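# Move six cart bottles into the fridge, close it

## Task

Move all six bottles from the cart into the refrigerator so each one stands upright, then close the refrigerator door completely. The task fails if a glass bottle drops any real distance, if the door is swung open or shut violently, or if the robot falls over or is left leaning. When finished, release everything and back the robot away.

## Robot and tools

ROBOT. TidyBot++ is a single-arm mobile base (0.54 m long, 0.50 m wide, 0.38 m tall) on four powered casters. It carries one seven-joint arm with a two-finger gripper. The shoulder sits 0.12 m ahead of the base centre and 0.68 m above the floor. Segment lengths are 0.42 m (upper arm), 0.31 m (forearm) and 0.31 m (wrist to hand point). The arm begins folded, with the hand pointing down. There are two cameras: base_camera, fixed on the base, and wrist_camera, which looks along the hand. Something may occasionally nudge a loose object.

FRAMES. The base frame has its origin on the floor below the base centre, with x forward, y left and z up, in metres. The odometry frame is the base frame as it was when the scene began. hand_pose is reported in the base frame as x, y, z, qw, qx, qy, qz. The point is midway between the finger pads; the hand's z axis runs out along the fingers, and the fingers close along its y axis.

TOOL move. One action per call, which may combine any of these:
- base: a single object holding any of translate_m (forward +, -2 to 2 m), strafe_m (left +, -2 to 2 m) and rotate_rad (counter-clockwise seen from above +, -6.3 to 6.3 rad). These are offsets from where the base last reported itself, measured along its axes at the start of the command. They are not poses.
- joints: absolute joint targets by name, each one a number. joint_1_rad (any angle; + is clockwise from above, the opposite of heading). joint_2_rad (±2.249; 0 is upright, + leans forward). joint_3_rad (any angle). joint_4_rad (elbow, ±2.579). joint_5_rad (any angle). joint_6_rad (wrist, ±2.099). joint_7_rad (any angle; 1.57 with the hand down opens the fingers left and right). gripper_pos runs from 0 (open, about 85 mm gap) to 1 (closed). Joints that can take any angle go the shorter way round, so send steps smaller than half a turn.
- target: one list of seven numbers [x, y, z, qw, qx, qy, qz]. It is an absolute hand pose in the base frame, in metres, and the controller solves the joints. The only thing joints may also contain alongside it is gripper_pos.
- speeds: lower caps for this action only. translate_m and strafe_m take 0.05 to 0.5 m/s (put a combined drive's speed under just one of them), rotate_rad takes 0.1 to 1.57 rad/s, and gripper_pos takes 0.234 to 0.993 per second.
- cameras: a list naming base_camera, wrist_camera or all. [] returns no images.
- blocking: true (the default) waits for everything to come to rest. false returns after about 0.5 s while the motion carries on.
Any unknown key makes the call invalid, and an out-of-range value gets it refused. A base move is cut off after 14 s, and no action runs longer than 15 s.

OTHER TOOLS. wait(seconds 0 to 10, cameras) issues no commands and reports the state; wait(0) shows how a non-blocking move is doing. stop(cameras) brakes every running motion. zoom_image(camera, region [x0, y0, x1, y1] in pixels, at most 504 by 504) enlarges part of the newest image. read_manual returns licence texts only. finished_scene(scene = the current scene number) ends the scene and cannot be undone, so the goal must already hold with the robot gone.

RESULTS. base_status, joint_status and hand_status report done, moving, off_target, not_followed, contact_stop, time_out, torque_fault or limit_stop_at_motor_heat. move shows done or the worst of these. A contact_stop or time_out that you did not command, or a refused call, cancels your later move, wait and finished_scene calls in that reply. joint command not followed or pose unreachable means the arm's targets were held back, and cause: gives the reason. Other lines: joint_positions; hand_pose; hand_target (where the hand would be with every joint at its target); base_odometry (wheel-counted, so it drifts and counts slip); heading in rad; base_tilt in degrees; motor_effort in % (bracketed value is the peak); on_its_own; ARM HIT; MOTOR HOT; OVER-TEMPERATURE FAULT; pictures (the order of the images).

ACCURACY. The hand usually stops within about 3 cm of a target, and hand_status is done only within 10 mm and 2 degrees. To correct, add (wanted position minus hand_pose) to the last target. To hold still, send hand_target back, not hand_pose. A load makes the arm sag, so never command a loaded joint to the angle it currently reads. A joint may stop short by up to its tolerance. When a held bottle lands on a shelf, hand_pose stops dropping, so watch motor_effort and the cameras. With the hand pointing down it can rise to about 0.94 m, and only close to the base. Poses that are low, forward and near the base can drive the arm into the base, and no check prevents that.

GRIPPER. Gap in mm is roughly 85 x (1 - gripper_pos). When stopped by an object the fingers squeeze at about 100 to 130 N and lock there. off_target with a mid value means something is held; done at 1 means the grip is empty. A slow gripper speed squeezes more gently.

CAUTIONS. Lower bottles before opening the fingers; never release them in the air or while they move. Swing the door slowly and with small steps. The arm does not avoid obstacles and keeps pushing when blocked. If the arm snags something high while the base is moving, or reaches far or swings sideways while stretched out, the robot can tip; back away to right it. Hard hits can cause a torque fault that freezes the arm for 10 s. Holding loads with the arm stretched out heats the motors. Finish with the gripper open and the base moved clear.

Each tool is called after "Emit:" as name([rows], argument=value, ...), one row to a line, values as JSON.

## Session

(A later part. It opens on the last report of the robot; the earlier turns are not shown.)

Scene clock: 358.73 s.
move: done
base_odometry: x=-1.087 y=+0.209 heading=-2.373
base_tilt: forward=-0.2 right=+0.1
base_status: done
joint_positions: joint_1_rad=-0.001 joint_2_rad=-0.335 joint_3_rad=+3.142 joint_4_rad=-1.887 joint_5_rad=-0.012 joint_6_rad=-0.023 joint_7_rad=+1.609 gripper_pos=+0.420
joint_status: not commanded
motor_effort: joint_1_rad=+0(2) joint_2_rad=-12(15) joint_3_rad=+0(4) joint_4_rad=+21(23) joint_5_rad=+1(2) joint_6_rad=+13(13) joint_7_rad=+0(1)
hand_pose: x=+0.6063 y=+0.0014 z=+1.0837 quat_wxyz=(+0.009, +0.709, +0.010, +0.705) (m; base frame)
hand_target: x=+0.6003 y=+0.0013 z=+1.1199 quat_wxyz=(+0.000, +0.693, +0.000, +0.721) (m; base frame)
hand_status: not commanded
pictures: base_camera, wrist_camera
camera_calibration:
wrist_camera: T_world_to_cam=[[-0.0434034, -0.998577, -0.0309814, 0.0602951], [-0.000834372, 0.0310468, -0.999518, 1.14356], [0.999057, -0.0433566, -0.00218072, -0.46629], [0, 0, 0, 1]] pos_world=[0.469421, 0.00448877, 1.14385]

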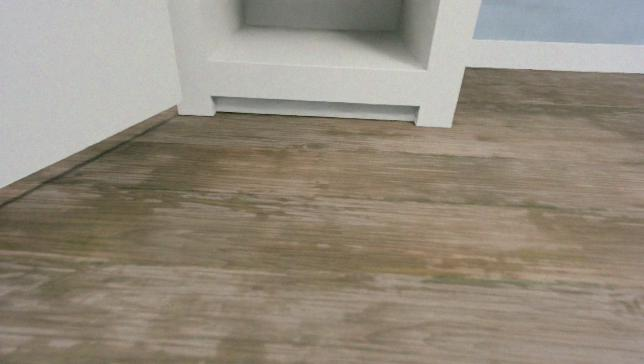

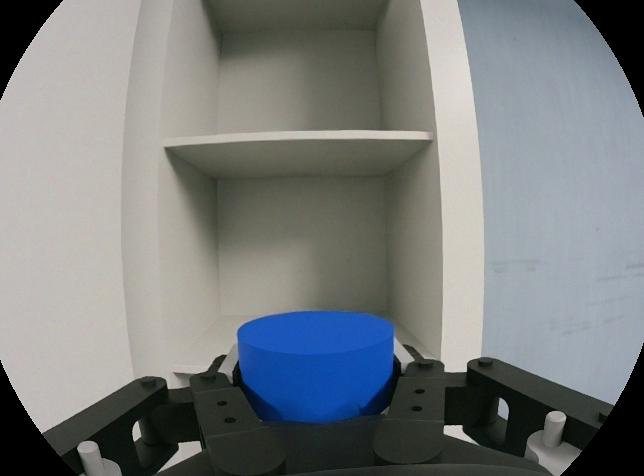

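Emit:
move(base={"strafe_m": 0.06, "translate_m": 0.35}, joints={"joint_1_rad": -0.1})

Scene clock: 375.50 s.
move: done
base_odometry: x=-1.297 y=-0.078 heading=-2.373
base_tilt: forward=-0.2 right=+0.1
base_status: done
joint_positions: joint_1_rad=-0.090 joint_2_rad=-0.325 joint_3_rad=+3.142 joint_4_rad=-1.887 joint_5_rad=-0.012 joint_6_rad=-0.025 joint_7_rad=+1.609 gripper_pos=+0.420
joint_status: all done
motor_effort: joint_1_rad=+0(2) joint_2_rad=-12(16) joint_3_rad=+1(2) joint_4_rad=+22(22) joint_5_rad=+2(2) joint_6_rad=+12(13) joint_7_rad=+0(1)
hand_pose: x=+0.6080 y=+0.0455 z=+1.0786 quat_wxyz=(-0.022, +0.711, +0.042, +0.701) (m; base frame)
hand_target: x=+0.5978 y=+0.0494 z=+1.1199 quat_wxyz=(-0.036, +0.692, +0.035, +0.720) (m; base frame)
hand_status: not commanded
pictures: base_camera, wrist_camera
camera_calibration:
wrist_camera: T_world_to_cam=[[0.0457381, -0.998495, -0.0302484, 0.0491656], [-0.0147637, 0.0296012, -0.999453, 1.1455], [0.998844, 0.0461596, -0.0133875, -0.457973], [0, 0, 0, 1]] pos_world=[0.472107, 0.0363233, 1.14023]

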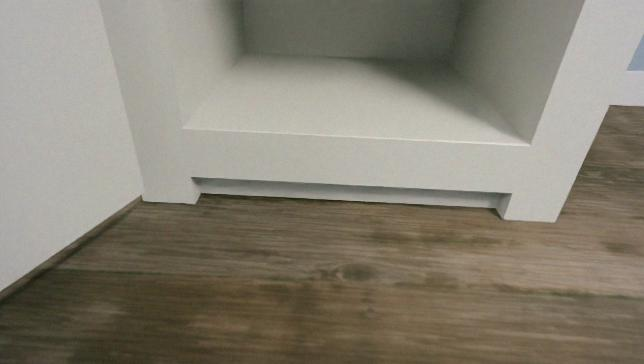

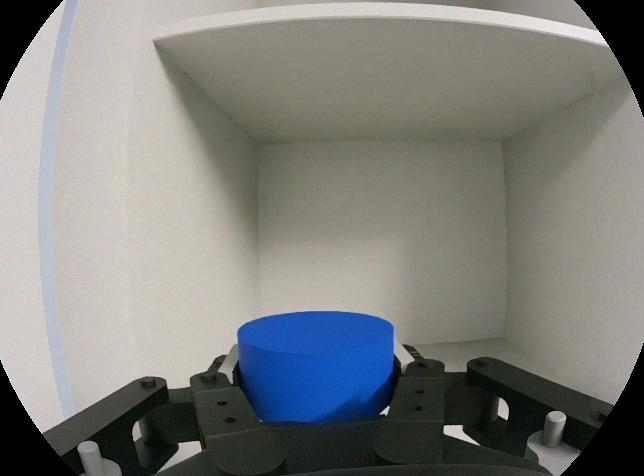

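Emit:
move(base={"translate_m": 0.34}, speeds={"translate_m": 0.2})

Scene clock: 387.60 s.
move: done
base_odometry: x=-1.541 y=-0.314 heading=-2.374
base_tilt: forward=-0.2 right=+0.1
base_status: done
joint_positions: joint_1_rad=-0.091 joint_2_rad=-0.328 joint_3_rad=+3.142 joint_4_rad=-1.886 joint_5_rad=-0.012 joint_6_rad=-0.026 joint_7_rad=+1.609 gripper_pos=+0.420
joint_status: not commanded
motor_effort: joint_1_rad=+0(3) joint_2_rad=-12(16) joint_3_rad=+1(3) joint_4_rad=+22(23) joint_5_rad=+1(2) joint_6_rad=+12(13) joint_7_rad=+0(1)
hand_pose: x=+0.6070 y=+0.0458 z=+1.0798 quat_wxyz=(-0.023, +0.711, +0.042, +0.702) (m; base frame)
hand_target: x=+0.5978 y=+0.0494 z=+1.1199 quat_wxyz=(-0.036, +0.692, +0.035, +0.720) (m; base frame)
hand_status: not commanded
pictures: base_camera, wrist_camera
camera_calibration:
wrist_camera: T_world_to_cam=[[0.046813, -0.998442, -0.030368, 0.0491161], [-0.0129399, 0.0297926, -0.999472, 1.14562], [0.99882, 0.0471813, -0.011525, -0.459005], [0, 0, 0, 1]] pos_world=[0.470988, 0.0365651, 1.14122]

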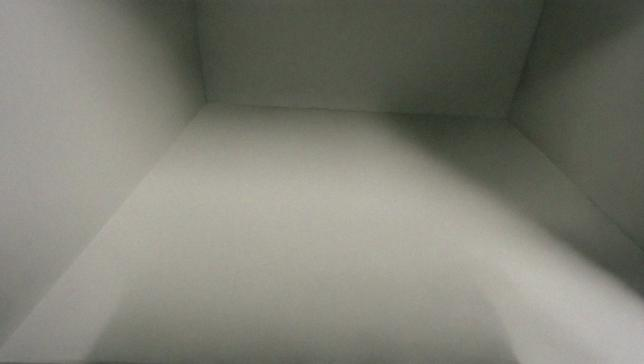

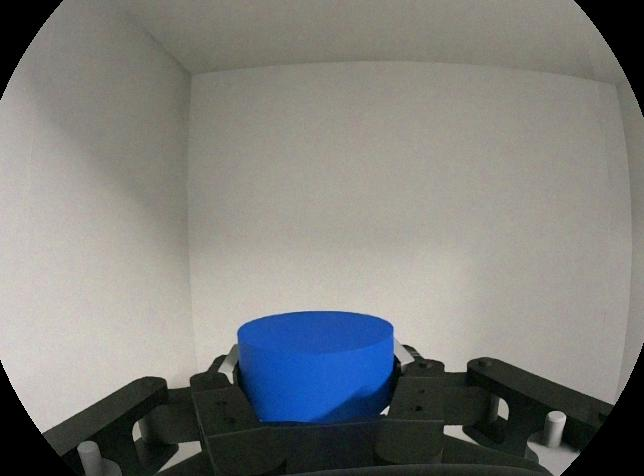

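Emit:
move(joints={"joint_2_rad": -0.348, "joint_4_rad": -1.91, "joint_6_rad": 0.03}, cameras=["wrist_camera"])

Scene clock: 396.23 s.
move: done
base_odometry: x=-1.541 y=-0.314 heading=-2.374
base_tilt: forward=-0.2 right=+0.1
base_status: not commanded
joint_positions: joint_1_rad=-0.091 joint_2_rad=-0.328 joint_3_rad=+3.142 joint_4_rad=-1.913 joint_5_rad=-0.012 joint_6_rad=-0.015 joint_7_rad=+1.609 gripper_pos=+0.420
joint_status: all done
motor_effort: joint_1_rad=+0(1) joint_2_rad=-12(13) joint_3_rad=+1(1) joint_4_rad=+22(23) joint_5_rad=+1(2) joint_6_rad=+12(13) joint_7_rad=+0(1)
hand_pose: x=+0.6069 y=+0.0458 z=+1.0669 quat_wxyz=(-0.022, +0.716, +0.042, +0.697) (m; base frame)
hand_target: x=+0.5984 y=+0.0495 z=+1.0922 quat_wxyz=(-0.036, +0.692, +0.035, +0.720) (m; base frame)
hand_status: not commanded
pictures: wrist_camera
camera_calibration:
wrist_camera: T_world_to_cam=[[0.0462343, -0.998489, -0.0297135, 0.0483317], [-0.0276847, 0.0284531, -0.999212, 1.14141], [0.998547, 0.0470205, -0.0263274, -0.443087], [0, 0, 0, 1]] pos_world=[0.471809, 0.0366161, 1.13028]

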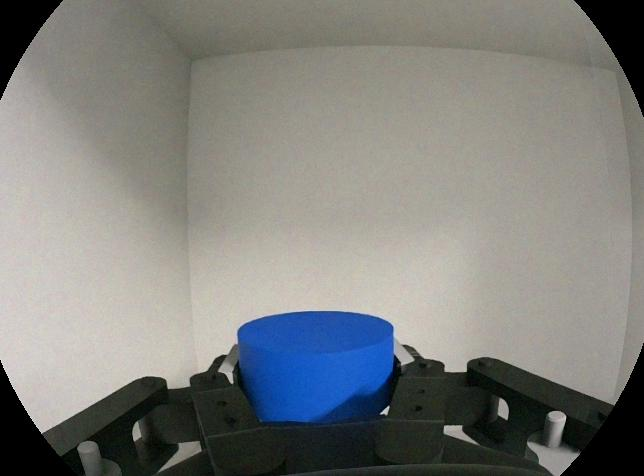

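Emit:
move(joints={"joint_2_rad": -0.348, "joint_4_rad": -1.965, "joint_6_rad": 0.11}, cameras=[])

Scene clock: 399.30 s.
move: done
base_odometry: x=-1.541 y=-0.314 heading=-2.374
base_tilt: forward=-0.2 right=+0.1
base_status: not commanded
joint_positions: joint_1_rad=-0.091 joint_2_rad=-0.328 joint_3_rad=+3.142 joint_4_rad=-1.961 joint_5_rad=-0.012 joint_6_rad=+0.046 joint_7_rad=+1.609 gripper_pos=+0.420
joint_status: all done
motor_effort: joint_1_rad=+0(0) joint_2_rad=-11(13) joint_3_rad=+1(1) joint_4_rad=+22(23) joint_5_rad=+1(2) joint_6_rad=+12(13) joint_7_rad=+0(1)
hand_pose: x=+0.6064 y=+0.0455 z=+1.0553 quat_wxyz=(-0.022, +0.712, +0.042, +0.701) (m; base frame)
hand_target: x=+0.5977 y=+0.0494 z=+1.0827 quat_wxyz=(-0.036, +0.683, +0.034, +0.728) (m; base frame)
hand_status: not commanded
pictures: none
No camera images: "cameras" was empty.

Emit:
move(joints={"joint_2_rad": -0.348, "joint_4_rad": -2.005, "joint_6_rad": 0.14}, cameras=[])

Emit:
move(joints={"joint_2_rad": -0.348, "joint_4_rad": -2.03, "joint_6_rad": 0.165}, cameras=["wrist_camera"])

Scene clock: 403.27 s.
move: done
base_odometry: x=-1.541 y=-0.314 heading=-2.374
base_tilt: forward=-0.2 right=+0.1
base_status: not commanded
joint_positions: joint_1_rad=-0.091 joint_2_rad=-0.328 joint_3_rad=+3.142 joint_4_rad=-2.001 joint_5_rad=-0.012 joint_6_rad=+0.074 joint_7_rad=+1.609 gripper_pos=+0.420
joint_status: all done
motor_effort: joint_1_rad=+0(1) joint_2_rad=-11(13) joint_3_rad=+1(1) joint_4_rad=+21(23) joint_5_rad=+1(2) joint_6_rad=+13(14) joint_7_rad=+0(1)
hand_pose: x=+0.6053 y=+0.0453 z=+1.0391 quat_wxyz=(-0.022, +0.716, +0.042, +0.697) (m; base frame)
hand_target: x=+0.5970 y=+0.0493 z=+1.0670 quat_wxyz=(-0.036, +0.687, +0.034, +0.725) (m; base frame)
hand_status: not commanded
pictures: none
No camera images: "cameras" was empty.

Scene clock: 403.87 s.
move: done
base_odometry: x=-1.541 y=-0.314 heading=-2.374
base_tilt: forward=-0.2 right=+0.1
base_status: not commanded
joint_positions: joint_1_rad=-0.091 joint_2_rad=-0.328 joint_3_rad=+3.142 joint_4_rad=-2.023 joint_5_rad=-0.012 joint_6_rad=+0.099 joint_7_rad=+1.609 gripper_pos=+0.420
joint_status: all done
motor_effort: joint_1_rad=+0(0) joint_2_rad=-11(13) joint_3_rad=+1(1) joint_4_rad=+21(22) joint_5_rad=+1(2) joint_6_rad=+12(14) joint_7_rad=+0(1)
hand_pose: x=+0.6045 y=+0.0452 z=+1.0330 quat_wxyz=(-0.022, +0.715, +0.042, +0.698) (m; base frame)
hand_target: x=+0.5963 y=+0.0492 z=+1.0592 quat_wxyz=(-0.036, +0.687, +0.034, +0.725) (m; base frame)
hand_status: not commanded
pictures: wrist_camera
camera_calibration:
wrist_camera: T_world_to_cam=[[0.0449978, -0.998544, -0.0297432, 0.0475893], [-0.0249638, 0.0286401, -0.999278, 1.1059], [0.998675, 0.0457078, -0.0236388, -0.444405], [0, 0, 0, 1]] pos_world=[0.469282, 0.0361599, 1.09601]

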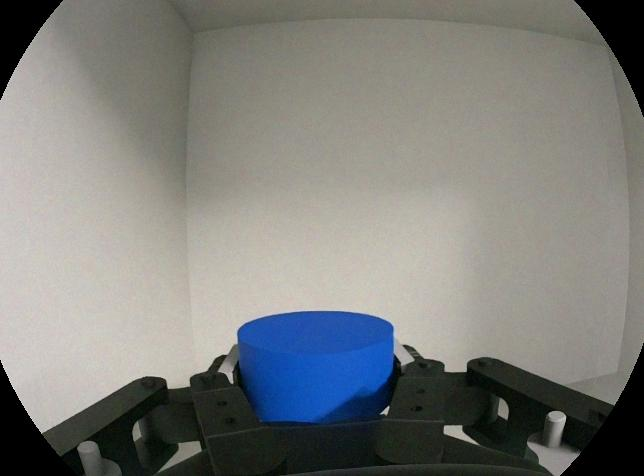

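Emit:
move(joints={"joint_2_rad": -0.348, "joint_4_rad": -2.045, "joint_6_rad": 0.18}, cameras=[])

Emit:
move(joints={"joint_2_rad": -0.348, "joint_4_rad": -2.06, "joint_6_rad": 0.195}, cameras=[])

Emit:
move(joints={"joint_2_rad": -0.348, "joint_4_rad": -2.075, "joint_6_rad": 0.21}, cameras=["wrist_camera"])

Scene clock: 411.73 s.
move: done
base_odometry: x=-1.541 y=-0.314 heading=-2.374
base_tilt: forward=-0.2 right=+0.1
base_status: not commanded
joint_positions: joint_1_rad=-0.091 joint_2_rad=-0.328 joint_3_rad=+3.142 joint_4_rad=-2.033 joint_5_rad=-0.012 joint_6_rad=+0.118 joint_7_rad=+1.609 gripper_pos=+0.420
joint_status: all done
motor_effort: joint_1_rad=+0(1) joint_2_rad=-11(12) joint_3_rad=+1(1) joint_4_rad=+21(21) joint_5_rad=+1(2) joint_6_rad=+11(12) joint_7_rad=+0(1)
hand_pose: x=+0.6042 y=+0.0451 z=+1.0330 quat_wxyz=(-0.022, +0.712, +0.041, +0.701) (m; base frame)
hand_target: x=+0.5957 y=+0.0492 z=+1.0545 quat_wxyz=(-0.036, +0.687, +0.034, +0.725) (m; base frame)
hand_status: not commanded
pictures: none
No camera images: "cameras" was empty.

Scene clock: 412.27 s.
move: done
base_odometry: x=-1.541 y=-0.314 heading=-2.374
base_tilt: forward=-0.2 right=+0.1
base_status: not commanded
joint_positions: joint_1_rad=-0.091 joint_2_rad=-0.328 joint_3_rad=+3.142 joint_4_rad=-2.043 joint_5_rad=-0.012 joint_6_rad=+0.139 joint_7_rad=+1.609 gripper_pos=+0.420
joint_status: all done
motor_effort: joint_1_rad=+0(0) joint_2_rad=-10(11) joint_3_rad=+1(1) joint_4_rad=+20(21) joint_5_rad=+0(1) joint_6_rad=+11(12) joint_7_rad=+0(1)
hand_pose: x=+0.6038 y=+0.0450 z=+1.0331 quat_wxyz=(-0.022, +0.708, +0.041, +0.705) (m; base frame)
hand_target: x=+0.5951 y=+0.0491 z=+1.0498 quat_wxyz=(-0.036, +0.687, +0.034, +0.725) (m; base frame)
hand_status: not commanded
pictures: none
No camera images: "cameras" was empty.

Scene clock: 412.80 s.
move: done
base_odometry: x=-1.541 y=-0.314 heading=-2.374
base_tilt: forward=-0.2 right=+0.1
base_status: not commanded
joint_positions: joint_1_rad=-0.091 joint_2_rad=-0.328 joint_3_rad=+3.142 joint_4_rad=-2.053 joint_5_rad=-0.012 joint_6_rad=+0.159 joint_7_rad=+1.609 gripper_pos=+0.420
joint_status: all done
motor_effort: joint_1_rad=+0(1) joint_2_rad=-10(11) joint_3_rad=+1(1) joint_4_rad=+19(20) joint_5_rad=+1(2) joint_6_rad=+11(11) joint_7_rad=+0(1)
hand_pose: x=+0.6032 y=+0.0448 z=+1.0334 quat_wxyz=(-0.022, +0.704, +0.041, +0.708) (m; base frame)
hand_target: x=+0.5944 y=+0.0491 z=+1.0452 quat_wxyz=(-0.036, +0.687, +0.034, +0.725) (m; base frame)
hand_status: not commanded
pictures: wrist_camera
camera_calibration:
wrist_camera: T_world_to_cam=[[0.0452382, -0.998494, -0.0310477, 0.0485226], [0.00567504, 0.0313359, -0.999493, 1.08791], [0.99896, 0.045039, 0.00708407, -0.474879], [0, 0, 0, 1]] pos_world=[0.466016, 0.0357471, 1.09223]

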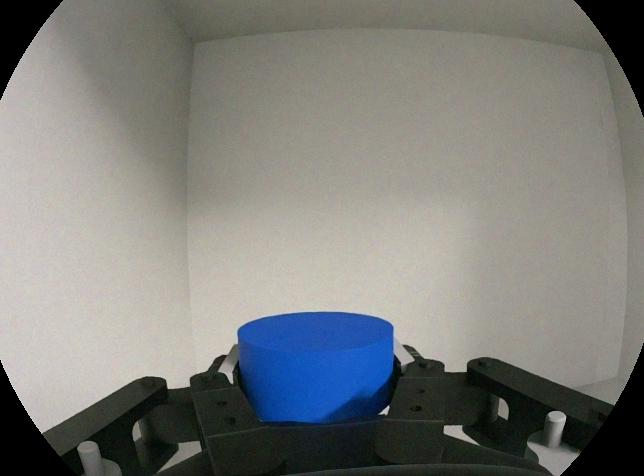

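Emit:
move(joints={"gripper_pos": 0.2}, speeds={"gripper_pos": 0.3}, cameras=["wrist_camera"])

Emit:
move(base={"translate_m": -0.2, "strafe_m": 0.0}, speeds={"translate_m": 0.2}, cameras=["wrist_camera"])

Scene clock: 419.83 s.
move: done
base_odometry: x=-1.541 y=-0.314 heading=-2.374
base_tilt: forward=-0.2 right=+0.1
base_status: not commanded
joint_positions: joint_1_rad=-0.091 joint_2_rad=-0.331 joint_3_rad=+3.142 joint_4_rad=-2.053 joint_5_rad=-0.012 joint_6_rad=+0.164 joint_7_rad=+1.609 gripper_pos=+0.200
joint_status: all done
motor_effort: joint_1_rad=+0(1) joint_2_rad=-9(10) joint_3_rad=+1(1) joint_4_rad=+18(19) joint_5_rad=+1(2) joint_6_rad=+9(11) joint_7_rad=+0(1)
hand_pose: x=+0.6023 y=+0.0447 z=+1.0360 quat_wxyz=(-0.022, +0.702, +0.041, +0.711) (m; base frame)
hand_target: x=+0.5944 y=+0.0491 z=+1.0452 quat_wxyz=(-0.036, +0.687, +0.034, +0.725) (m; base frame)
hand_status: not commanded
pictures: wrist_camera
camera_calibration:
wrist_camera: T_world_to_cam=[[0.0454041, -0.998476, -0.0313615, 0.0487724], [0.0127441, 0.0319703, -0.999408, 1.08616], [0.998887, 0.0449775, 0.0141763, -0.481346], [0, 0, 0, 1]] pos_world=[0.464754, 0.0356231, 1.09387]

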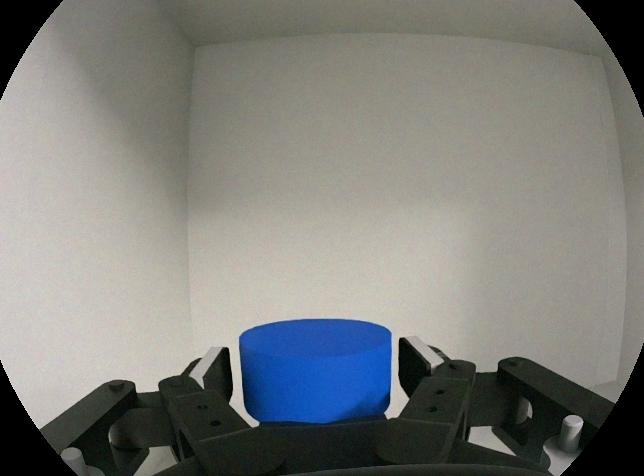

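Scene clock: 421.50 s.
move: done
base_odometry: x=-1.397 y=-0.175 heading=-2.372
base_tilt: forward=-0.2 right=+0.1
base_status: done
joint_positions: joint_1_rad=-0.091 joint_2_rad=-0.350 joint_3_rad=+3.142 joint_4_rad=-2.053 joint_5_rad=-0.012 joint_6_rad=+0.165 joint_7_rad=+1.609 gripper_pos=+0.200
joint_status: not commanded
motor_effort: joint_1_rad=+0(1) joint_2_rad=-8(12) joint_3_rad=+1(2) joint_4_rad=+18(19) joint_5_rad=+1(2) joint_6_rad=+10(10) joint_7_rad=+0(1)
hand_pose: x=+0.5954 y=+0.0441 z=+1.0457 quat_wxyz=(-0.022, +0.694, +0.040, +0.718) (m; base frame)
hand_target: x=+0.5944 y=+0.0491 z=+1.0452 quat_wxyz=(-0.036, +0.687, +0.034, +0.725) (m; base frame)
hand_status: not commanded
pictures: wrist_camera
camera_calibration:
wrist_camera: T_world_to_cam=[[0.046044, -0.998417, -0.032296, 0.0493522], [0.033449, 0.0338531, -0.998867, 1.08301], [0.998379, 0.0449115, 0.0349548, -0.496021], [0, 0, 0, 1]] pos_world=[0.45672, 0.0348879, 1.10071]

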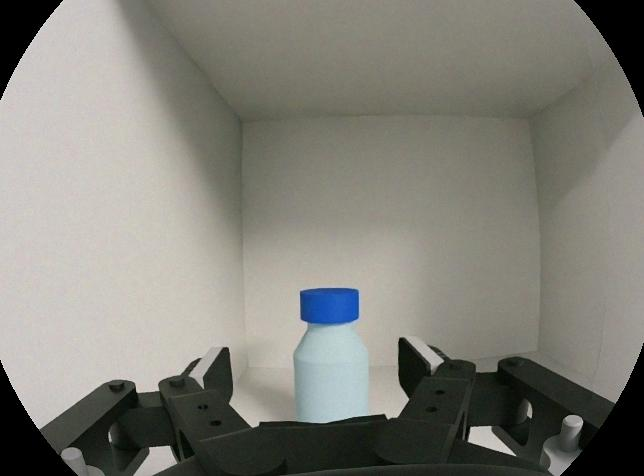

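Emit:
move(base={"translate_m": -0.3}, cameras=[])

Emit:
move(base={"translate_m": -0.65, "strafe_m": 0.15, "rotate_rad": -2.261}, joints={"joint_1_rad": 0, "joint_2_rad": -0.146, "joint_4_rad": -2.363, "joint_6_rad": 0.646, "joint_3_rad": 3.1416, "joint_5_rad": 0, "joint_7_rad": 1.571})

Scene clock: 442.40 s.
move: done
base_odometry: x=-1.181 y=+0.034 heading=-2.371
base_tilt: forward=-0.2 right=+0.1
base_status: done
joint_positions: joint_1_rad=-0.091 joint_2_rad=-0.357 joint_3_rad=+3.142 joint_4_rad=-2.053 joint_5_rad=-0.012 joint_6_rad=+0.167 joint_7_rad=+1.609 gripper_pos=+0.200
joint_status: not commanded
motor_effort: joint_1_rad=+0(1) joint_2_rad=-8(12) joint_3_rad=+1(1) joint_4_rad=+18(19) joint_5_rad=+1(2) joint_6_rad=+9(10) joint_7_rad=+0(1)
hand_pose: x=+0.5928 y=+0.0439 z=+1.0494 quat_wxyz=(-0.022, +0.691, +0.040, +0.721) (m; base frame)
hand_target: x=+0.5944 y=+0.0491 z=+1.0452 quat_wxyz=(-0.036, +0.687, +0.034, +0.725) (m; base frame)
hand_status: not commanded
pictures: none
No camera images: "cameras" was empty.

Scene clock: 445.53 s.
move: done
base_odometry: x=-0.610 y=+0.379 heading=+1.652
base_tilt: forward=-0.2 right=+0.1
base_status: done
joint_positions: joint_1_rad=-0.006 joint_2_rad=-0.159 joint_3_rad=+3.142 joint_4_rad=-2.337 joint_5_rad=-0.012 joint_6_rad=+0.597 joint_7_rad=+1.609 gripper_pos=+0.200
joint_status: all done
motor_effort: joint_1_rad=+0(2) joint_2_rad=-12(15) joint_3_rad=+1(3) joint_4_rad=+16(18) joint_5_rad=+1(2) joint_6_rad=+9(11) joint_7_rad=+0(1)
hand_pose: x=+0.6220 y=+0.0018 z=+0.9146 quat_wxyz=(+0.011, +0.711, +0.010, +0.703) (m; base frame)
hand_target: x=+0.6201 y=+0.0014 z=+0.9087 quat_wxyz=(+0.000, +0.707, +0.000, +0.707) (m; base frame)
hand_status: not commanded
pictures: base_camera, wrist_camera
camera_calibration:
wrist_camera: T_world_to_cam=[[-0.0455626, -0.998554, -0.0285293, 0.0552074], [-0.00691049, 0.0288734, -0.999559, 0.978327], [0.998938, -0.0453453, -0.00821604, -0.476738], [0, 0, 0, 1]] pos_world=[0.485507, 0.00526218, 0.975554]

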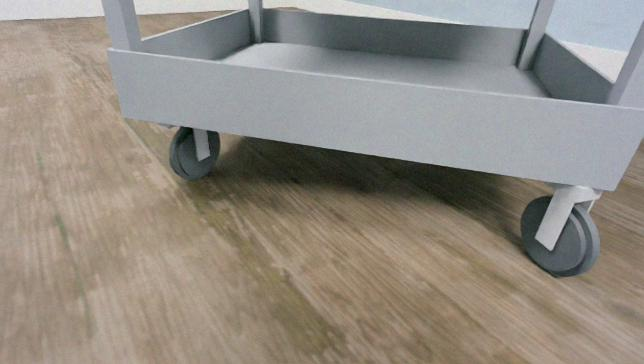

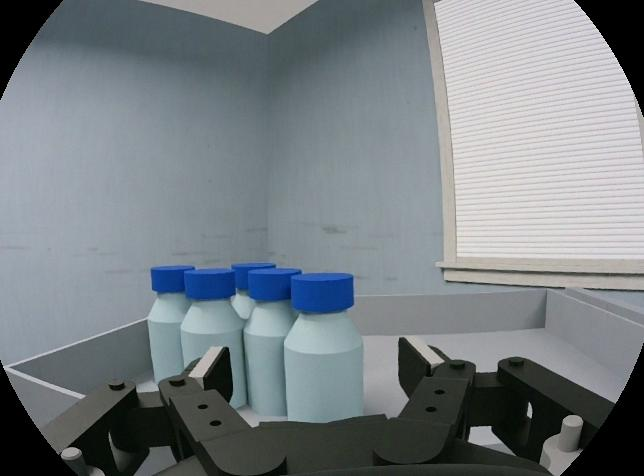

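Emit:
move(base={"strafe_m": -0.01, "translate_m": 0.13}, speeds={"translate_m": 0.25}, cameras=["wrist_camera"])

Scene clock: 460.00 s.
move: done
base_odometry: x=-0.611 y=+0.510 heading=+1.651
base_tilt: forward=-0.2 right=+0.1
base_status: done
joint_positions: joint_1_rad=-0.006 joint_2_rad=-0.151 joint_3_rad=+3.142 joint_4_rad=-2.338 joint_5_rad=-0.012 joint_6_rad=+0.600 joint_7_rad=+1.609 gripper_pos=+0.200
joint_status: not commanded
motor_effort: joint_1_rad=+0(1) joint_2_rad=-12(14) joint_3_rad=+1(2) joint_4_rad=+16(17) joint_5_rad=+0(2) joint_6_rad=+9(10) joint_7_rad=+1(1)
hand_pose: x=+0.6234 y=+0.0018 z=+0.9109 quat_wxyz=(+0.011, +0.713, +0.010, +0.701) (m; base frame)
hand_target: x=+0.6201 y=+0.0014 z=+0.9087 quat_wxyz=(+0.000, +0.707, +0.000, +0.707) (m; base frame)
hand_status: not commanded
pictures: wrist_camera
camera_calibration:
wrist_camera: T_world_to_cam=[[-0.0457608, -0.998554, -0.0281982, 0.0549878], [-0.0129521, 0.0288185, -0.999501, 0.978365], [0.998868, -0.0453728, -0.0142521, -0.47262], [0, 0, 0, 1]] pos_world=[0.487273, 0.00526926, 0.972691]

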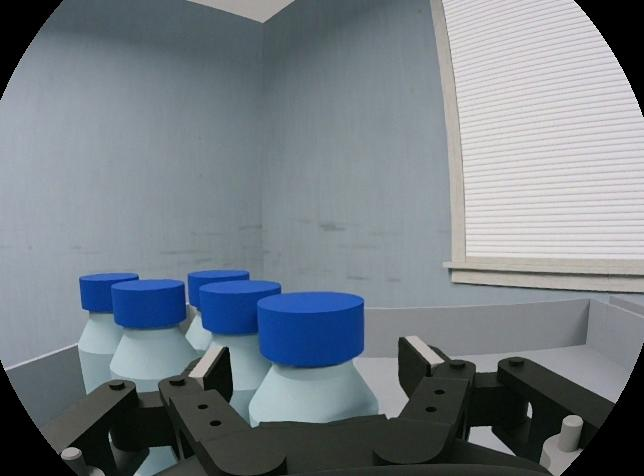

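Emit:
move(base={"translate_m": 0.052}, speeds={"translate_m": 0.15}, cameras=["wrist_camera"])

Emit:
move(joints={"gripper_pos": 0.45}, speeds={"gripper_pos": 0.234}, cameras=["wrist_camera"])

Scene clock: 467.60 s.
move: done
base_odometry: x=-0.615 y=+0.562 heading=+1.651
base_tilt: forward=-0.2 right=+0.1
base_status: done
joint_positions: joint_1_rad=-0.006 joint_2_rad=-0.148 joint_3_rad=+3.142 joint_4_rad=-2.339 joint_5_rad=-0.012 joint_6_rad=+0.600 joint_7_rad=+1.609 gripper_pos=+0.200
joint_status: not commanded
motor_effort: joint_1_rad=-1(1) joint_2_rad=-12(15) joint_3_rad=+0(1) joint_4_rad=+16(17) joint_5_rad=+1(1) joint_6_rad=+9(10) joint_7_rad=+0(1)
hand_pose: x=+0.6239 y=+0.0018 z=+0.9092 quat_wxyz=(+0.011, +0.714, +0.010, +0.700) (m; base frame)
hand_target: x=+0.6201 y=+0.0014 z=+0.9087 quat_wxyz=(+0.000, +0.707, +0.000, +0.707) (m; base frame)
hand_status: not commanded
pictures: wrist_camera
camera_calibration:
wrist_camera: T_world_to_cam=[[-0.0458541, -0.998555, -0.0280341, 0.0548707], [-0.0160422, 0.0287961, -0.999457, 0.978513], [0.998819, -0.0453794, -0.0173394, -0.47029], [0, 0, 0, 1]] pos_world=[0.487948, 0.00527252, 0.971365]

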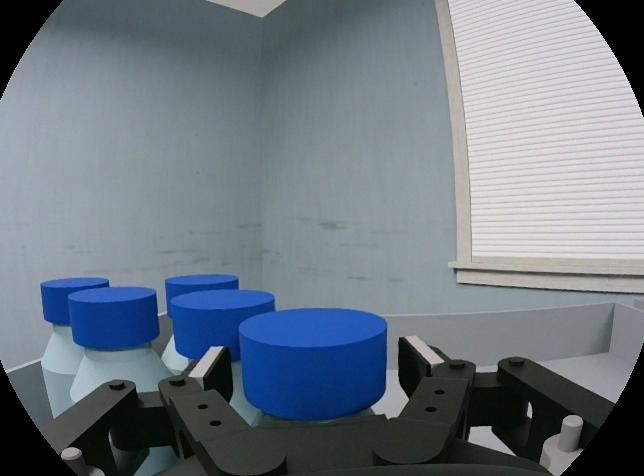

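Scene clock: 469.00 s.
move: done
base_odometry: x=-0.615 y=+0.562 heading=+1.651
base_tilt: forward=-0.2 right=+0.1
base_status: not commanded
joint_positions: joint_1_rad=-0.006 joint_2_rad=-0.148 joint_3_rad=+3.142 joint_4_rad=-2.339 joint_5_rad=-0.012 joint_6_rad=+0.600 joint_7_rad=+1.609 gripper_pos=+0.421
joint_status: all done
motor_effort: joint_1_rad=+0(0) joint_2_rad=-12(13) joint_3_rad=+1(1) joint_4_rad=+16(16) joint_5_rad=+1(2) joint_6_rad=+10(10) joint_7_rad=+0(1)
hand_pose: x=+0.6239 y=+0.0018 z=+0.9092 quat_wxyz=(+0.011, +0.714, +0.010, +0.700) (m; base frame)
hand_target: x=+0.6201 y=+0.0014 z=+0.9087 quat_wxyz=(+0.000, +0.707, +0.000, +0.707) (m; base frame)
hand_status: not commanded
pictures: wrist_camera
camera_calibration:
wrist_camera: T_world_to_cam=[[-0.045853, -0.998555, -0.0280368, 0.0548728], [-0.0159813, 0.028796, -0.999458, 0.978494], [0.99882, -0.04538, -0.0172786, -0.470346], [0, 0, 0, 1]] pos_world=[0.487945, 0.00527242, 0.971375]

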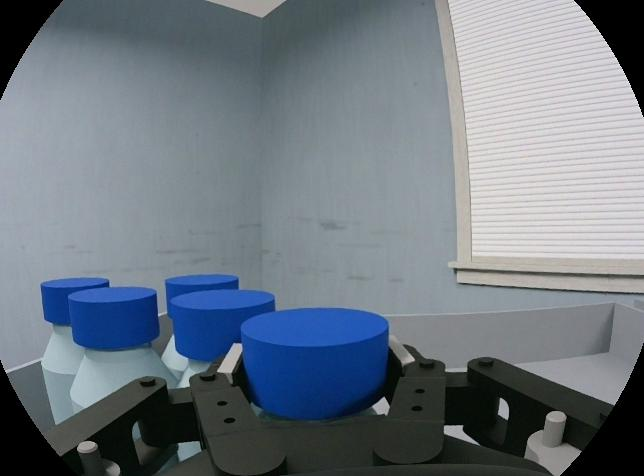

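Emit:
move(joints={"joint_1_rad": 0, "joint_2_rad": -0.346, "joint_4_rad": -1.8225, "joint_6_rad": -0.0535}, cameras=["wrist_camera"])

Emit:
move(base={"translate_m": -0.3}, cameras=[])

Emit:
move(base={"translate_m": -0.18, "strafe_m": 0.712, "rotate_rad": 2.259})

Scene clock: 485.27 s.
move: off_target
base_odometry: x=-0.615 y=+0.562 heading=+1.651
base_tilt: forward=-0.2 right=+0.1
base_status: not commanded
joint_positions: joint_1_rad=-0.005 joint_2_rad=-0.321 joint_3_rad=+3.142 joint_4_rad=-1.891 joint_5_rad=-0.012 joint_6_rad=-0.018 joint_7_rad=+1.609 gripper_pos=+0.421
joint_status: joint_4_rad off_target (ended at -1.891, target -1.823); the others done
motor_effort: joint_1_rad=+0(2) joint_2_rad=-12(19) joint_3_rad=+1(1) joint_4_rad=+22(22) joint_5_rad=+0(2) joint_6_rad=+13(15) joint_7_rad=+0(1)
hand_pose: x=+0.6118 y=+0.0035 z=+1.0762 quat_wxyz=(+0.008, +0.713, +0.011, +0.701) (m; base frame)
hand_target: x=+0.6003 y=+0.0014 z=+1.1199 quat_wxyz=(+0.000, +0.693, +0.000, +0.721) (m; base frame)
hand_status: not commanded
pictures: wrist_camera
camera_calibration:
wrist_camera: T_world_to_cam=[[-0.0396699, -0.998748, -0.0304809, 0.0595062], [-0.0132251, 0.0310271, -0.999431, 1.14347], [0.999125, -0.0392442, -0.0144394, -0.458655], [0, 0, 0, 1]] pos_world=[0.475737, 0.00595371, 1.13801]

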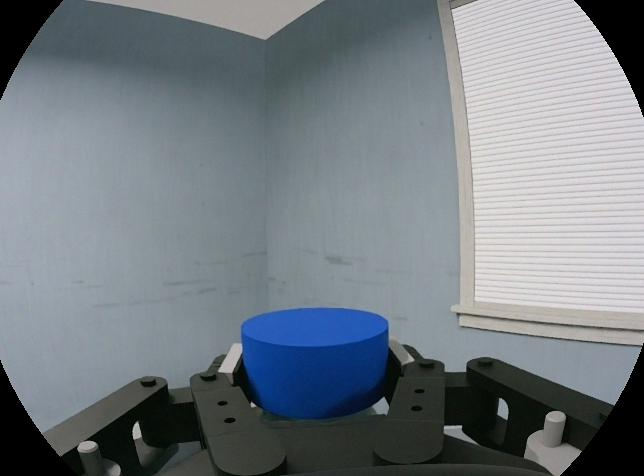

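Scene clock: 487.27 s.
move: done
base_odometry: x=-0.591 y=+0.263 heading=+1.651
base_tilt: forward=-0.2 right=+0.1
base_status: done
joint_positions: joint_1_rad=-0.005 joint_2_rad=-0.336 joint_3_rad=+3.142 joint_4_rad=-1.890 joint_5_rad=-0.012 joint_6_rad=-0.024 joint_7_rad=+1.609 gripper_pos=+0.421
joint_status: not commanded
motor_effort: joint_1_rad=+0(2) joint_2_rad=-12(17) joint_3_rad=+1(5) joint_4_rad=+22(23) joint_5_rad=+1(2) joint_6_rad=+12(13) joint_7_rad=+1(1)
hand_pose: x=+0.6060 y=+0.0037 z=+1.0821 quat_wxyz=(+0.008, +0.710, +0.011, +0.704) (m; base frame)
hand_target: x=+0.6003 y=+0.0014 z=+1.1199 quat_wxyz=(+0.000, +0.693, +0.000, +0.721) (m; base frame)
hand_status: not commanded
pictures: none
No camera images: "cameras" was empty.

Scene clock: 490.30 s.
move: done
base_odometry: x=-1.286 y=+0.026 heading=-2.373
base_tilt: forward=-0.2 right=+0.1
base_status: done
joint_positions: joint_1_rad=-0.001 joint_2_rad=-0.331 joint_3_rad=+3.143 joint_4_rad=-1.890 joint_5_rad=-0.012 joint_6_rad=-0.024 joint_7_rad=+1.609 gripper_pos=+0.421
joint_status: not commanded
motor_effort: joint_1_rad=+0(3) joint_2_rad=-11(15) joint_3_rad=+0(3) joint_4_rad=+22(22) joint_5_rad=+1(2) joint_6_rad=+13(13) joint_7_rad=+0(1)
hand_pose: x=+0.6079 y=+0.0010 z=+1.0797 quat_wxyz=(+0.009, +0.711, +0.009, +0.703) (m; base frame)
hand_target: x=+0.6003 y=+0.0014 z=+1.1199 quat_wxyz=(+0.000, +0.693, +0.000, +0.721) (m; base frame)
hand_status: not commanded
pictures: base_camera, wrist_camera
camera_calibration:
wrist_camera: T_world_to_cam=[[-0.0443959, -0.998539, -0.0308121, 0.0602225], [-0.00875262, 0.0312301, -0.999474, 1.14429], [0.998976, -0.0441028, -0.0101263, -0.459319], [0, 0, 0, 1]] pos_world=[0.471538, 0.0041409, 1.14089]

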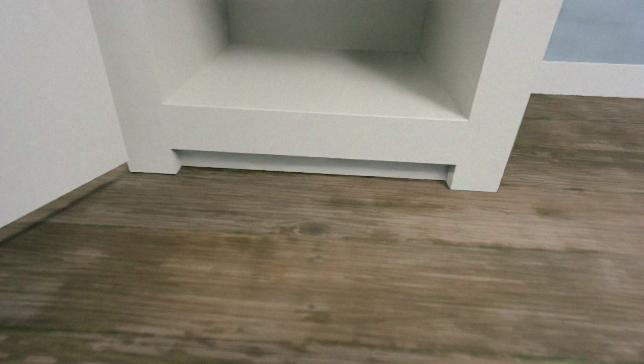

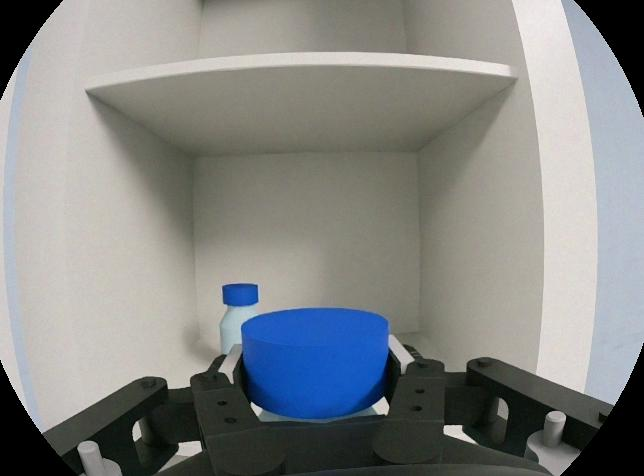

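Emit:
move(base={"translate_m": 0.42}, speeds={"translate_m": 0.25}, cameras=["wrist_camera"])

Emit:
move(joints={"joint_2_rad": -0.348, "joint_4_rad": -1.99, "joint_6_rad": 0.125}, cameras=[])

Emit:
move(joints={"joint_2_rad": -0.348, "joint_4_rad": -2.015, "joint_6_rad": 0.15}, cameras=[])

Emit:
move(joints={"joint_2_rad": -0.348, "joint_4_rad": -2.035, "joint_6_rad": 0.17}, cameras=[])

Emit:
move(joints={"joint_2_rad": -0.348, "joint_4_rad": -2.05, "joint_6_rad": 0.185}, cameras=["wrist_camera"])

Scene clock: 508.67 s.
move: done
base_odometry: x=-1.588 y=-0.266 heading=-2.372
base_tilt: forward=-0.2 right=+0.1
base_status: done
joint_positions: joint_1_rad=-0.001 joint_2_rad=-0.329 joint_3_rad=+3.143 joint_4_rad=-1.889 joint_5_rad=-0.012 joint_6_rad=-0.026 joint_7_rad=+1.609 gripper_pos=+0.421
joint_status: not commanded
motor_effort: joint_1_rad=+0(1) joint_2_rad=-12(15) joint_3_rad=+1(2) joint_4_rad=+22(23) joint_5_rad=+1(2) joint_6_rad=+12(14) joint_7_rad=+1(1)
hand_pose: x=+0.6086 y=+0.0010 z=+1.0786 quat_wxyz=(+0.009, +0.712, +0.009, +0.702) (m; base frame)
hand_target: x=+0.6003 y=+0.0014 z=+1.1199 quat_wxyz=(+0.000, +0.693, +0.000, +0.721) (m; base frame)
hand_status: not commanded
pictures: wrist_camera
camera_calibration:
wrist_camera: T_world_to_cam=[[-0.0444664, -0.998539, -0.0306894, 0.0601357], [-0.0114952, 0.0312291, -0.999446, 1.14483], [0.998945, -0.044089, -0.0128671, -0.457074], [0, 0, 0, 1]] pos_world=[0.472425, 0.00414382, 1.14016]

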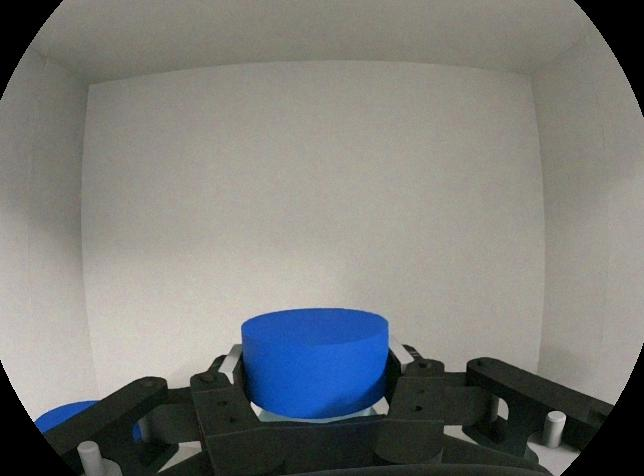

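Scene clock: 509.77 s.
move: done
base_odometry: x=-1.588 y=-0.266 heading=-2.372
base_tilt: forward=-0.2 right=+0.1
base_status: not commanded
joint_positions: joint_1_rad=-0.001 joint_2_rad=-0.329 joint_3_rad=+3.143 joint_4_rad=-1.990 joint_5_rad=-0.012 joint_6_rad=+0.053 joint_7_rad=+1.609 gripper_pos=+0.421
joint_status: all done
motor_effort: joint_1_rad=+0(1) joint_2_rad=-12(13) joint_3_rad=+1(1) joint_4_rad=+22(23) joint_5_rad=+1(2) joint_6_rad=+12(13) joint_7_rad=+0(1)
hand_pose: x=+0.6072 y=+0.0007 z=+1.0403 quat_wxyz=(+0.009, +0.720, +0.009, +0.694) (m; base frame)
hand_target: x=+0.5999 y=+0.0014 z=+1.0717 quat_wxyz=(+0.000, +0.688, +0.000, +0.726) (m; base frame)
hand_status: not commanded
pictures: none
No camera images: "cameras" was empty.

Scene clock: 510.40 s.
move: done
base_odometry: x=-1.588 y=-0.266 heading=-2.372
base_tilt: forward=-0.2 right=+0.1
base_status: not commanded
joint_positions: joint_1_rad=-0.001 joint_2_rad=-0.329 joint_3_rad=+3.143 joint_4_rad=-2.011 joint_5_rad=-0.012 joint_6_rad=+0.081 joint_7_rad=+1.609 gripper_pos=+0.421
joint_status: all done
motor_effort: joint_1_rad=+0(1) joint_2_rad=-13(13) joint_3_rad=+1(1) joint_4_rad=+22(23) joint_5_rad=+1(2) joint_6_rad=+13(14) joint_7_rad=+0(1)
hand_pose: x=+0.6066 y=+0.0006 z=+1.0360 quat_wxyz=(+0.010, +0.718, +0.009, +0.696) (m; base frame)
hand_target: x=+0.5993 y=+0.0014 z=+1.0639 quat_wxyz=(+0.000, +0.688, +0.000, +0.726) (m; base frame)
hand_status: not commanded
pictures: none
No camera images: "cameras" was empty.

Scene clock: 511.00 s.
move: done
base_odometry: x=-1.588 y=-0.266 heading=-2.372
base_tilt: forward=-0.2 right=+0.1
base_status: not commanded
joint_positions: joint_1_rad=-0.001 joint_2_rad=-0.329 joint_3_rad=+3.143 joint_4_rad=-2.027 joint_5_rad=-0.012 joint_6_rad=+0.105 joint_7_rad=+1.609 gripper_pos=+0.421
joint_status: all done
motor_effort: joint_1_rad=+0(1) joint_2_rad=-11(13) joint_3_rad=+1(1) joint_4_rad=+21(22) joint_5_rad=+1(1) joint_6_rad=+12(13) joint_7_rad=+0(1)
hand_pose: x=+0.6061 y=+0.0006 z=+1.0333 quat_wxyz=(+0.010, +0.715, +0.009, +0.699) (m; base frame)
hand_target: x=+0.5986 y=+0.0014 z=+1.0576 quat_wxyz=(+0.000, +0.688, +0.000, +0.726) (m; base frame)
hand_status: not commanded
pictures: none
No camera images: "cameras" was empty.

Scene clock: 511.53 s.
move: done
base_odometry: x=-1.588 y=-0.266 heading=-2.372
base_tilt: forward=-0.2 right=+0.1
base_status: not commanded
joint_positions: joint_1_rad=-0.001 joint_2_rad=-0.329 joint_3_rad=+3.143 joint_4_rad=-2.037 joint_5_rad=-0.012 joint_6_rad=+0.124 joint_7_rad=+1.609 gripper_pos=+0.421
joint_status: all done
motor_effort: joint_1_rad=+0(0) joint_2_rad=-11(12) joint_3_rad=+1(1) joint_4_rad=+21(22) joint_5_rad=+1(2) joint_6_rad=+12(13) joint_7_rad=+0(1)
hand_pose: x=+0.6057 y=+0.0005 z=+1.0332 quat_wxyz=(+0.010, +0.712, +0.009, +0.703) (m; base frame)
hand_target: x=+0.5980 y=+0.0014 z=+1.0530 quat_wxyz=(+0.000, +0.688, +0.000, +0.726) (m; base frame)
hand_status: not commanded
pictures: wrist_camera
camera_calibration:
wrist_camera: T_world_to_cam=[[-0.0461276, -0.998464, -0.0306914, 0.0591006], [-0.0089415, 0.0311356, -0.999475, 1.09792], [0.998896, -0.0458289, -0.010364, -0.457329], [0, 0, 0, 1]] pos_world=[0.469368, 0.00386638, 1.09442]

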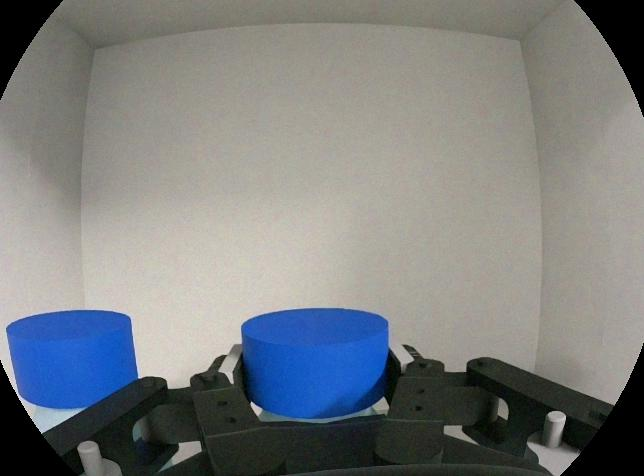

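Emit:
move(joints={"gripper_pos": 0.2}, speeds={"gripper_pos": 0.3}, cameras=[])

Emit:
move(base={"translate_m": -0.35}, speeds={"translate_m": 0.35}, cameras=["wrist_camera"])

Emit:
move(base={"translate_m": -0.948, "strafe_m": 0.236, "rotate_rad": -2.561}, joints={"joint_1_rad": -0.6, "joint_2_rad": -0.146, "joint_4_rad": -2.363, "joint_6_rad": 0.646})

Scene clock: 534.33 s.
move: done
base_odometry: x=-1.588 y=-0.266 heading=-2.372
base_tilt: forward=-0.2 right=+0.1
base_status: not commanded
joint_positions: joint_1_rad=-0.001 joint_2_rad=-0.335 joint_3_rad=+3.143 joint_4_rad=-2.037 joint_5_rad=-0.012 joint_6_rad=+0.140 joint_7_rad=+1.609 gripper_pos=+0.200
joint_status: all done
motor_effort: joint_1_rad=+0(1) joint_2_rad=-9(11) joint_3_rad=+1(1) joint_4_rad=+18(21) joint_5_rad=+1(2) joint_6_rad=+9(12) joint_7_rad=+0(1)
hand_pose: x=+0.6038 y=+0.0004 z=+1.0409 quat_wxyz=(+0.010, +0.704, +0.008, +0.710) (m; base frame)
hand_target: x=+0.5980 y=+0.0014 z=+1.0530 quat_wxyz=(+0.000, +0.688, +0.000, +0.726) (m; base frame)
hand_status: not commanded
pictures: none
No camera images: "cameras" was empty.

Scene clock: 536.23 s.
move: done
base_odometry: x=-1.337 y=-0.022 heading=-2.372
base_tilt: forward=-0.2 right=+0.1
base_status: done
joint_positions: joint_1_rad=+0.000 joint_2_rad=-0.351 joint_3_rad=+3.143 joint_4_rad=-2.037 joint_5_rad=-0.012 joint_6_rad=+0.142 joint_7_rad=+1.609 gripper_pos=+0.200
joint_status: not commanded
motor_effort: joint_1_rad=+0(3) joint_2_rad=-9(12) joint_3_rad=+1(6) joint_4_rad=+18(19) joint_5_rad=+1(2) joint_6_rad=+9(10) joint_7_rad=+1(1)
hand_pose: x=+0.5980 y=-0.0001 z=+1.0489 quat_wxyz=(+0.010, +0.698, +0.008, +0.716) (m; base frame)
hand_target: x=+0.5980 y=+0.0014 z=+1.0530 quat_wxyz=(+0.000, +0.688, +0.000, +0.726) (m; base frame)
hand_status: not commanded
pictures: wrist_camera
camera_calibration:
wrist_camera: T_world_to_cam=[[-0.045998, -0.998411, -0.0325635, 0.0605731], [0.0299047, 0.0312071, -0.999065, 1.08996], [0.998494, -0.0469288, 0.0284217, -0.48989], [0, 0, 0, 1]] pos_world=[0.459344, 0.00347232, 1.10484]

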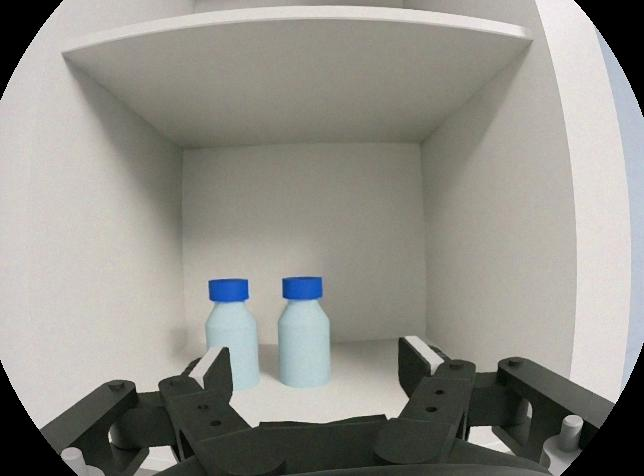

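Scene clock: 539.87 s.
move: done
base_odometry: x=-0.491 y=+0.468 heading=+1.349
base_tilt: forward=-0.2 right=+0.1
base_status: done
joint_positions: joint_1_rad=-0.587 joint_2_rad=-0.164 joint_3_rad=+3.145 joint_4_rad=-2.335 joint_5_rad=-0.012 joint_6_rad=+0.597 joint_7_rad=+1.609 gripper_pos=+0.200
joint_status: all done
motor_effort: joint_1_rad=+0(2) joint_2_rad=-13(14) joint_3_rad=+1(3) joint_4_rad=+16(19) joint_5_rad=+1(2) joint_6_rad=+9(11) joint_7_rad=+0(1)
hand_pose: x=+0.5384 y=+0.2761 z=+0.9186 quat_wxyz=(-0.191, +0.676, +0.211, +0.680) (m; base frame)
hand_target: x=+0.5318 y=+0.2840 z=+0.9088 quat_wxyz=(-0.209, +0.676, +0.209, +0.675) (m; base frame)
hand_status: not commanded
pictures: base_camera, wrist_camera
camera_calibration:
wrist_camera: T_world_to_cam=[[0.508264, -0.860703, -0.0293004, -0.0101198], [-0.0153023, 0.0249915, -0.999571, 0.979375], [0.861065, 0.508494, -0.000468464, -0.466623], [0, 0, 0, 1]] pos_world=[0.421923, 0.204089, 0.978439]

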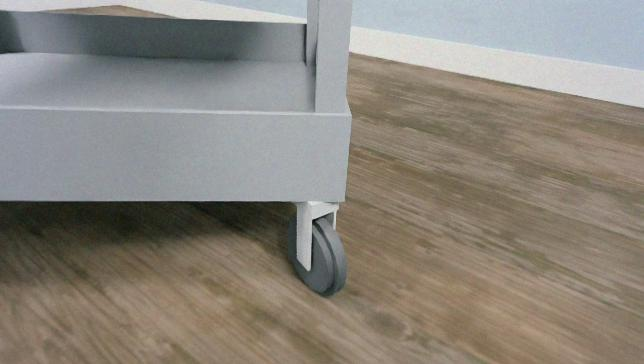

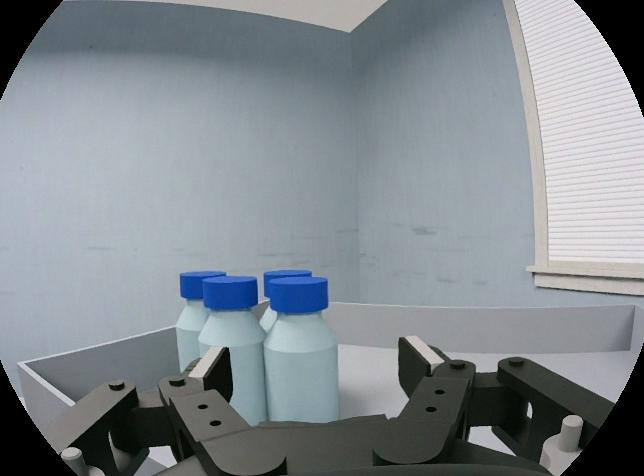

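Emit:
move(base={"translate_m": 0.1122, "strafe_m": 0.0844}, speeds={"translate_m": 0.25}, cameras=["wrist_camera"])

Scene clock: 551.23 s.
move: done
base_odometry: x=-0.549 y=+0.596 heading=+1.348
base_tilt: forward=-0.2 right=+0.1
base_status: done
joint_positions: joint_1_rad=-0.587 joint_2_rad=-0.154 joint_3_rad=+3.145 joint_4_rad=-2.338 joint_5_rad=-0.012 joint_6_rad=+0.600 joint_7_rad=+1.609 gripper_pos=+0.200
joint_status: not commanded
motor_effort: joint_1_rad=+0(1) joint_2_rad=-12(14) joint_3_rad=+0(1) joint_4_rad=+16(17) joint_5_rad=+1(2) joint_6_rad=+9(10) joint_7_rad=+1(1)
hand_pose: x=+0.5398 y=+0.2771 z=+0.9125 quat_wxyz=(-0.190, +0.679, +0.212, +0.676) (m; base frame)
hand_target: x=+0.5318 y=+0.2840 z=+0.9088 quat_wxyz=(-0.209, +0.676, +0.209, +0.675) (m; base frame)
hand_status: not commanded
pictures: wrist_camera
camera_calibration:
wrist_camera: T_world_to_cam=[[0.508039, -0.860855, -0.028717, -0.0105513], [-0.0241571, 0.0190864, -0.999526, 0.979731], [0.860995, 0.508492, -0.0110991, -0.458538], [0, 0, 0, 1]] pos_world=[0.423827, 0.20538, 0.973874]

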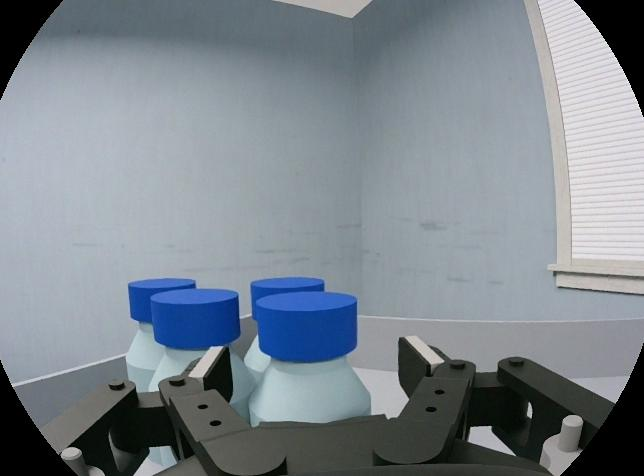

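Emit:
move(joints={"gripper_pos": 0.27}, base={"translate_m": 0.0507, "strafe_m": 0.0358}, speeds={"translate_m": 0.15}, cameras=["wrist_camera"])

Emit:
move(joints={"gripper_pos": 0.45}, speeds={"gripper_pos": 0.234}, cameras=["wrist_camera"])

Scene clock: 560.60 s.
move: done
base_odometry: x=-0.573 y=+0.653 heading=+1.349
base_tilt: forward=-0.2 right=+0.1
base_status: done
joint_positions: joint_1_rad=-0.587 joint_2_rad=-0.153 joint_3_rad=+3.145 joint_4_rad=-2.339 joint_5_rad=-0.012 joint_6_rad=+0.600 joint_7_rad=+1.609 gripper_pos=+0.271
joint_status: all done
motor_effort: joint_1_rad=+0(1) joint_2_rad=-11(14) joint_3_rad=+0(2) joint_4_rad=+16(17) joint_5_rad=+2(2) joint_6_rad=+9(10) joint_7_rad=+1(1)
hand_pose: x=+0.5399 y=+0.2771 z=+0.9114 quat_wxyz=(-0.190, +0.680, +0.212, +0.675) (m; base frame)
hand_target: x=+0.5318 y=+0.2840 z=+0.9088 quat_wxyz=(-0.209, +0.676, +0.209, +0.675) (m; base frame)
hand_status: not commanded
pictures: wrist_camera
camera_calibration:
wrist_camera: T_world_to_cam=[[0.507988, -0.860889, -0.0286124, -0.0106413], [-0.025724, 0.0180404, -0.999506, 0.979676], [0.86098, 0.508474, -0.0129811, -0.45689], [0, 0, 0, 1]] pos_world=[0.42398, 0.205482, 0.972957]

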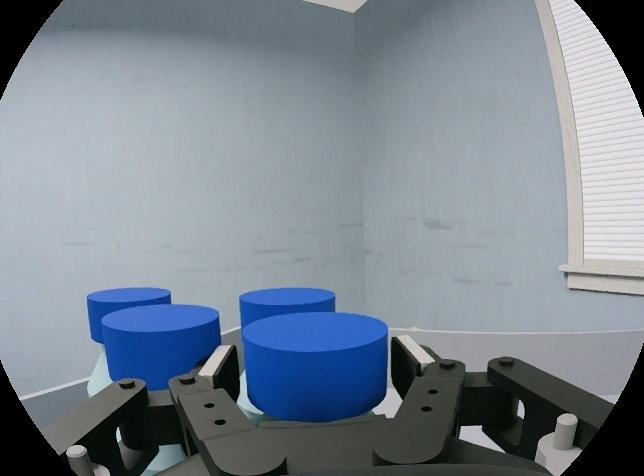

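Scene clock: 561.70 s.
move: done
base_odometry: x=-0.573 y=+0.653 heading=+1.349
base_tilt: forward=-0.2 right=+0.1
base_status: not commanded
joint_positions: joint_1_rad=-0.587 joint_2_rad=-0.153 joint_3_rad=+3.145 joint_4_rad=-2.339 joint_5_rad=-0.012 joint_6_rad=+0.601 joint_7_rad=+1.609 gripper_pos=+0.420
joint_status: all done
motor_effort: joint_1_rad=+0(1) joint_2_rad=-11(13) joint_3_rad=+1(1) joint_4_rad=+16(16) joint_5_rad=+2(2) joint_6_rad=+9(10) joint_7_rad=+0(1)
hand_pose: x=+0.5399 y=+0.2771 z=+0.9114 quat_wxyz=(-0.190, +0.680, +0.212, +0.675) (m; base frame)
hand_target: x=+0.5318 y=+0.2840 z=+0.9088 quat_wxyz=(-0.209, +0.676, +0.209, +0.675) (m; base frame)
hand_status: not commanded
pictures: wrist_camera
camera_calibration:
wrist_camera: T_world_to_cam=[[0.50799, -0.860887, -0.0286177, -0.010637], [-0.0256219, 0.0181069, -0.999508, 0.979642], [0.860982, 0.508473, -0.0128595, -0.457002], [0, 0, 0, 1]] pos_world=[0.423974, 0.205478, 0.972978]

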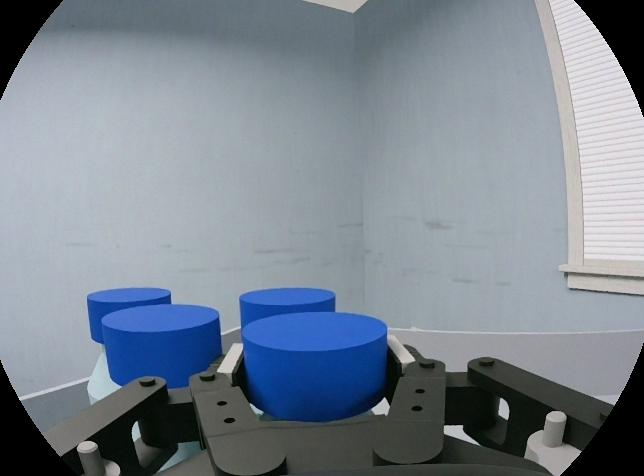

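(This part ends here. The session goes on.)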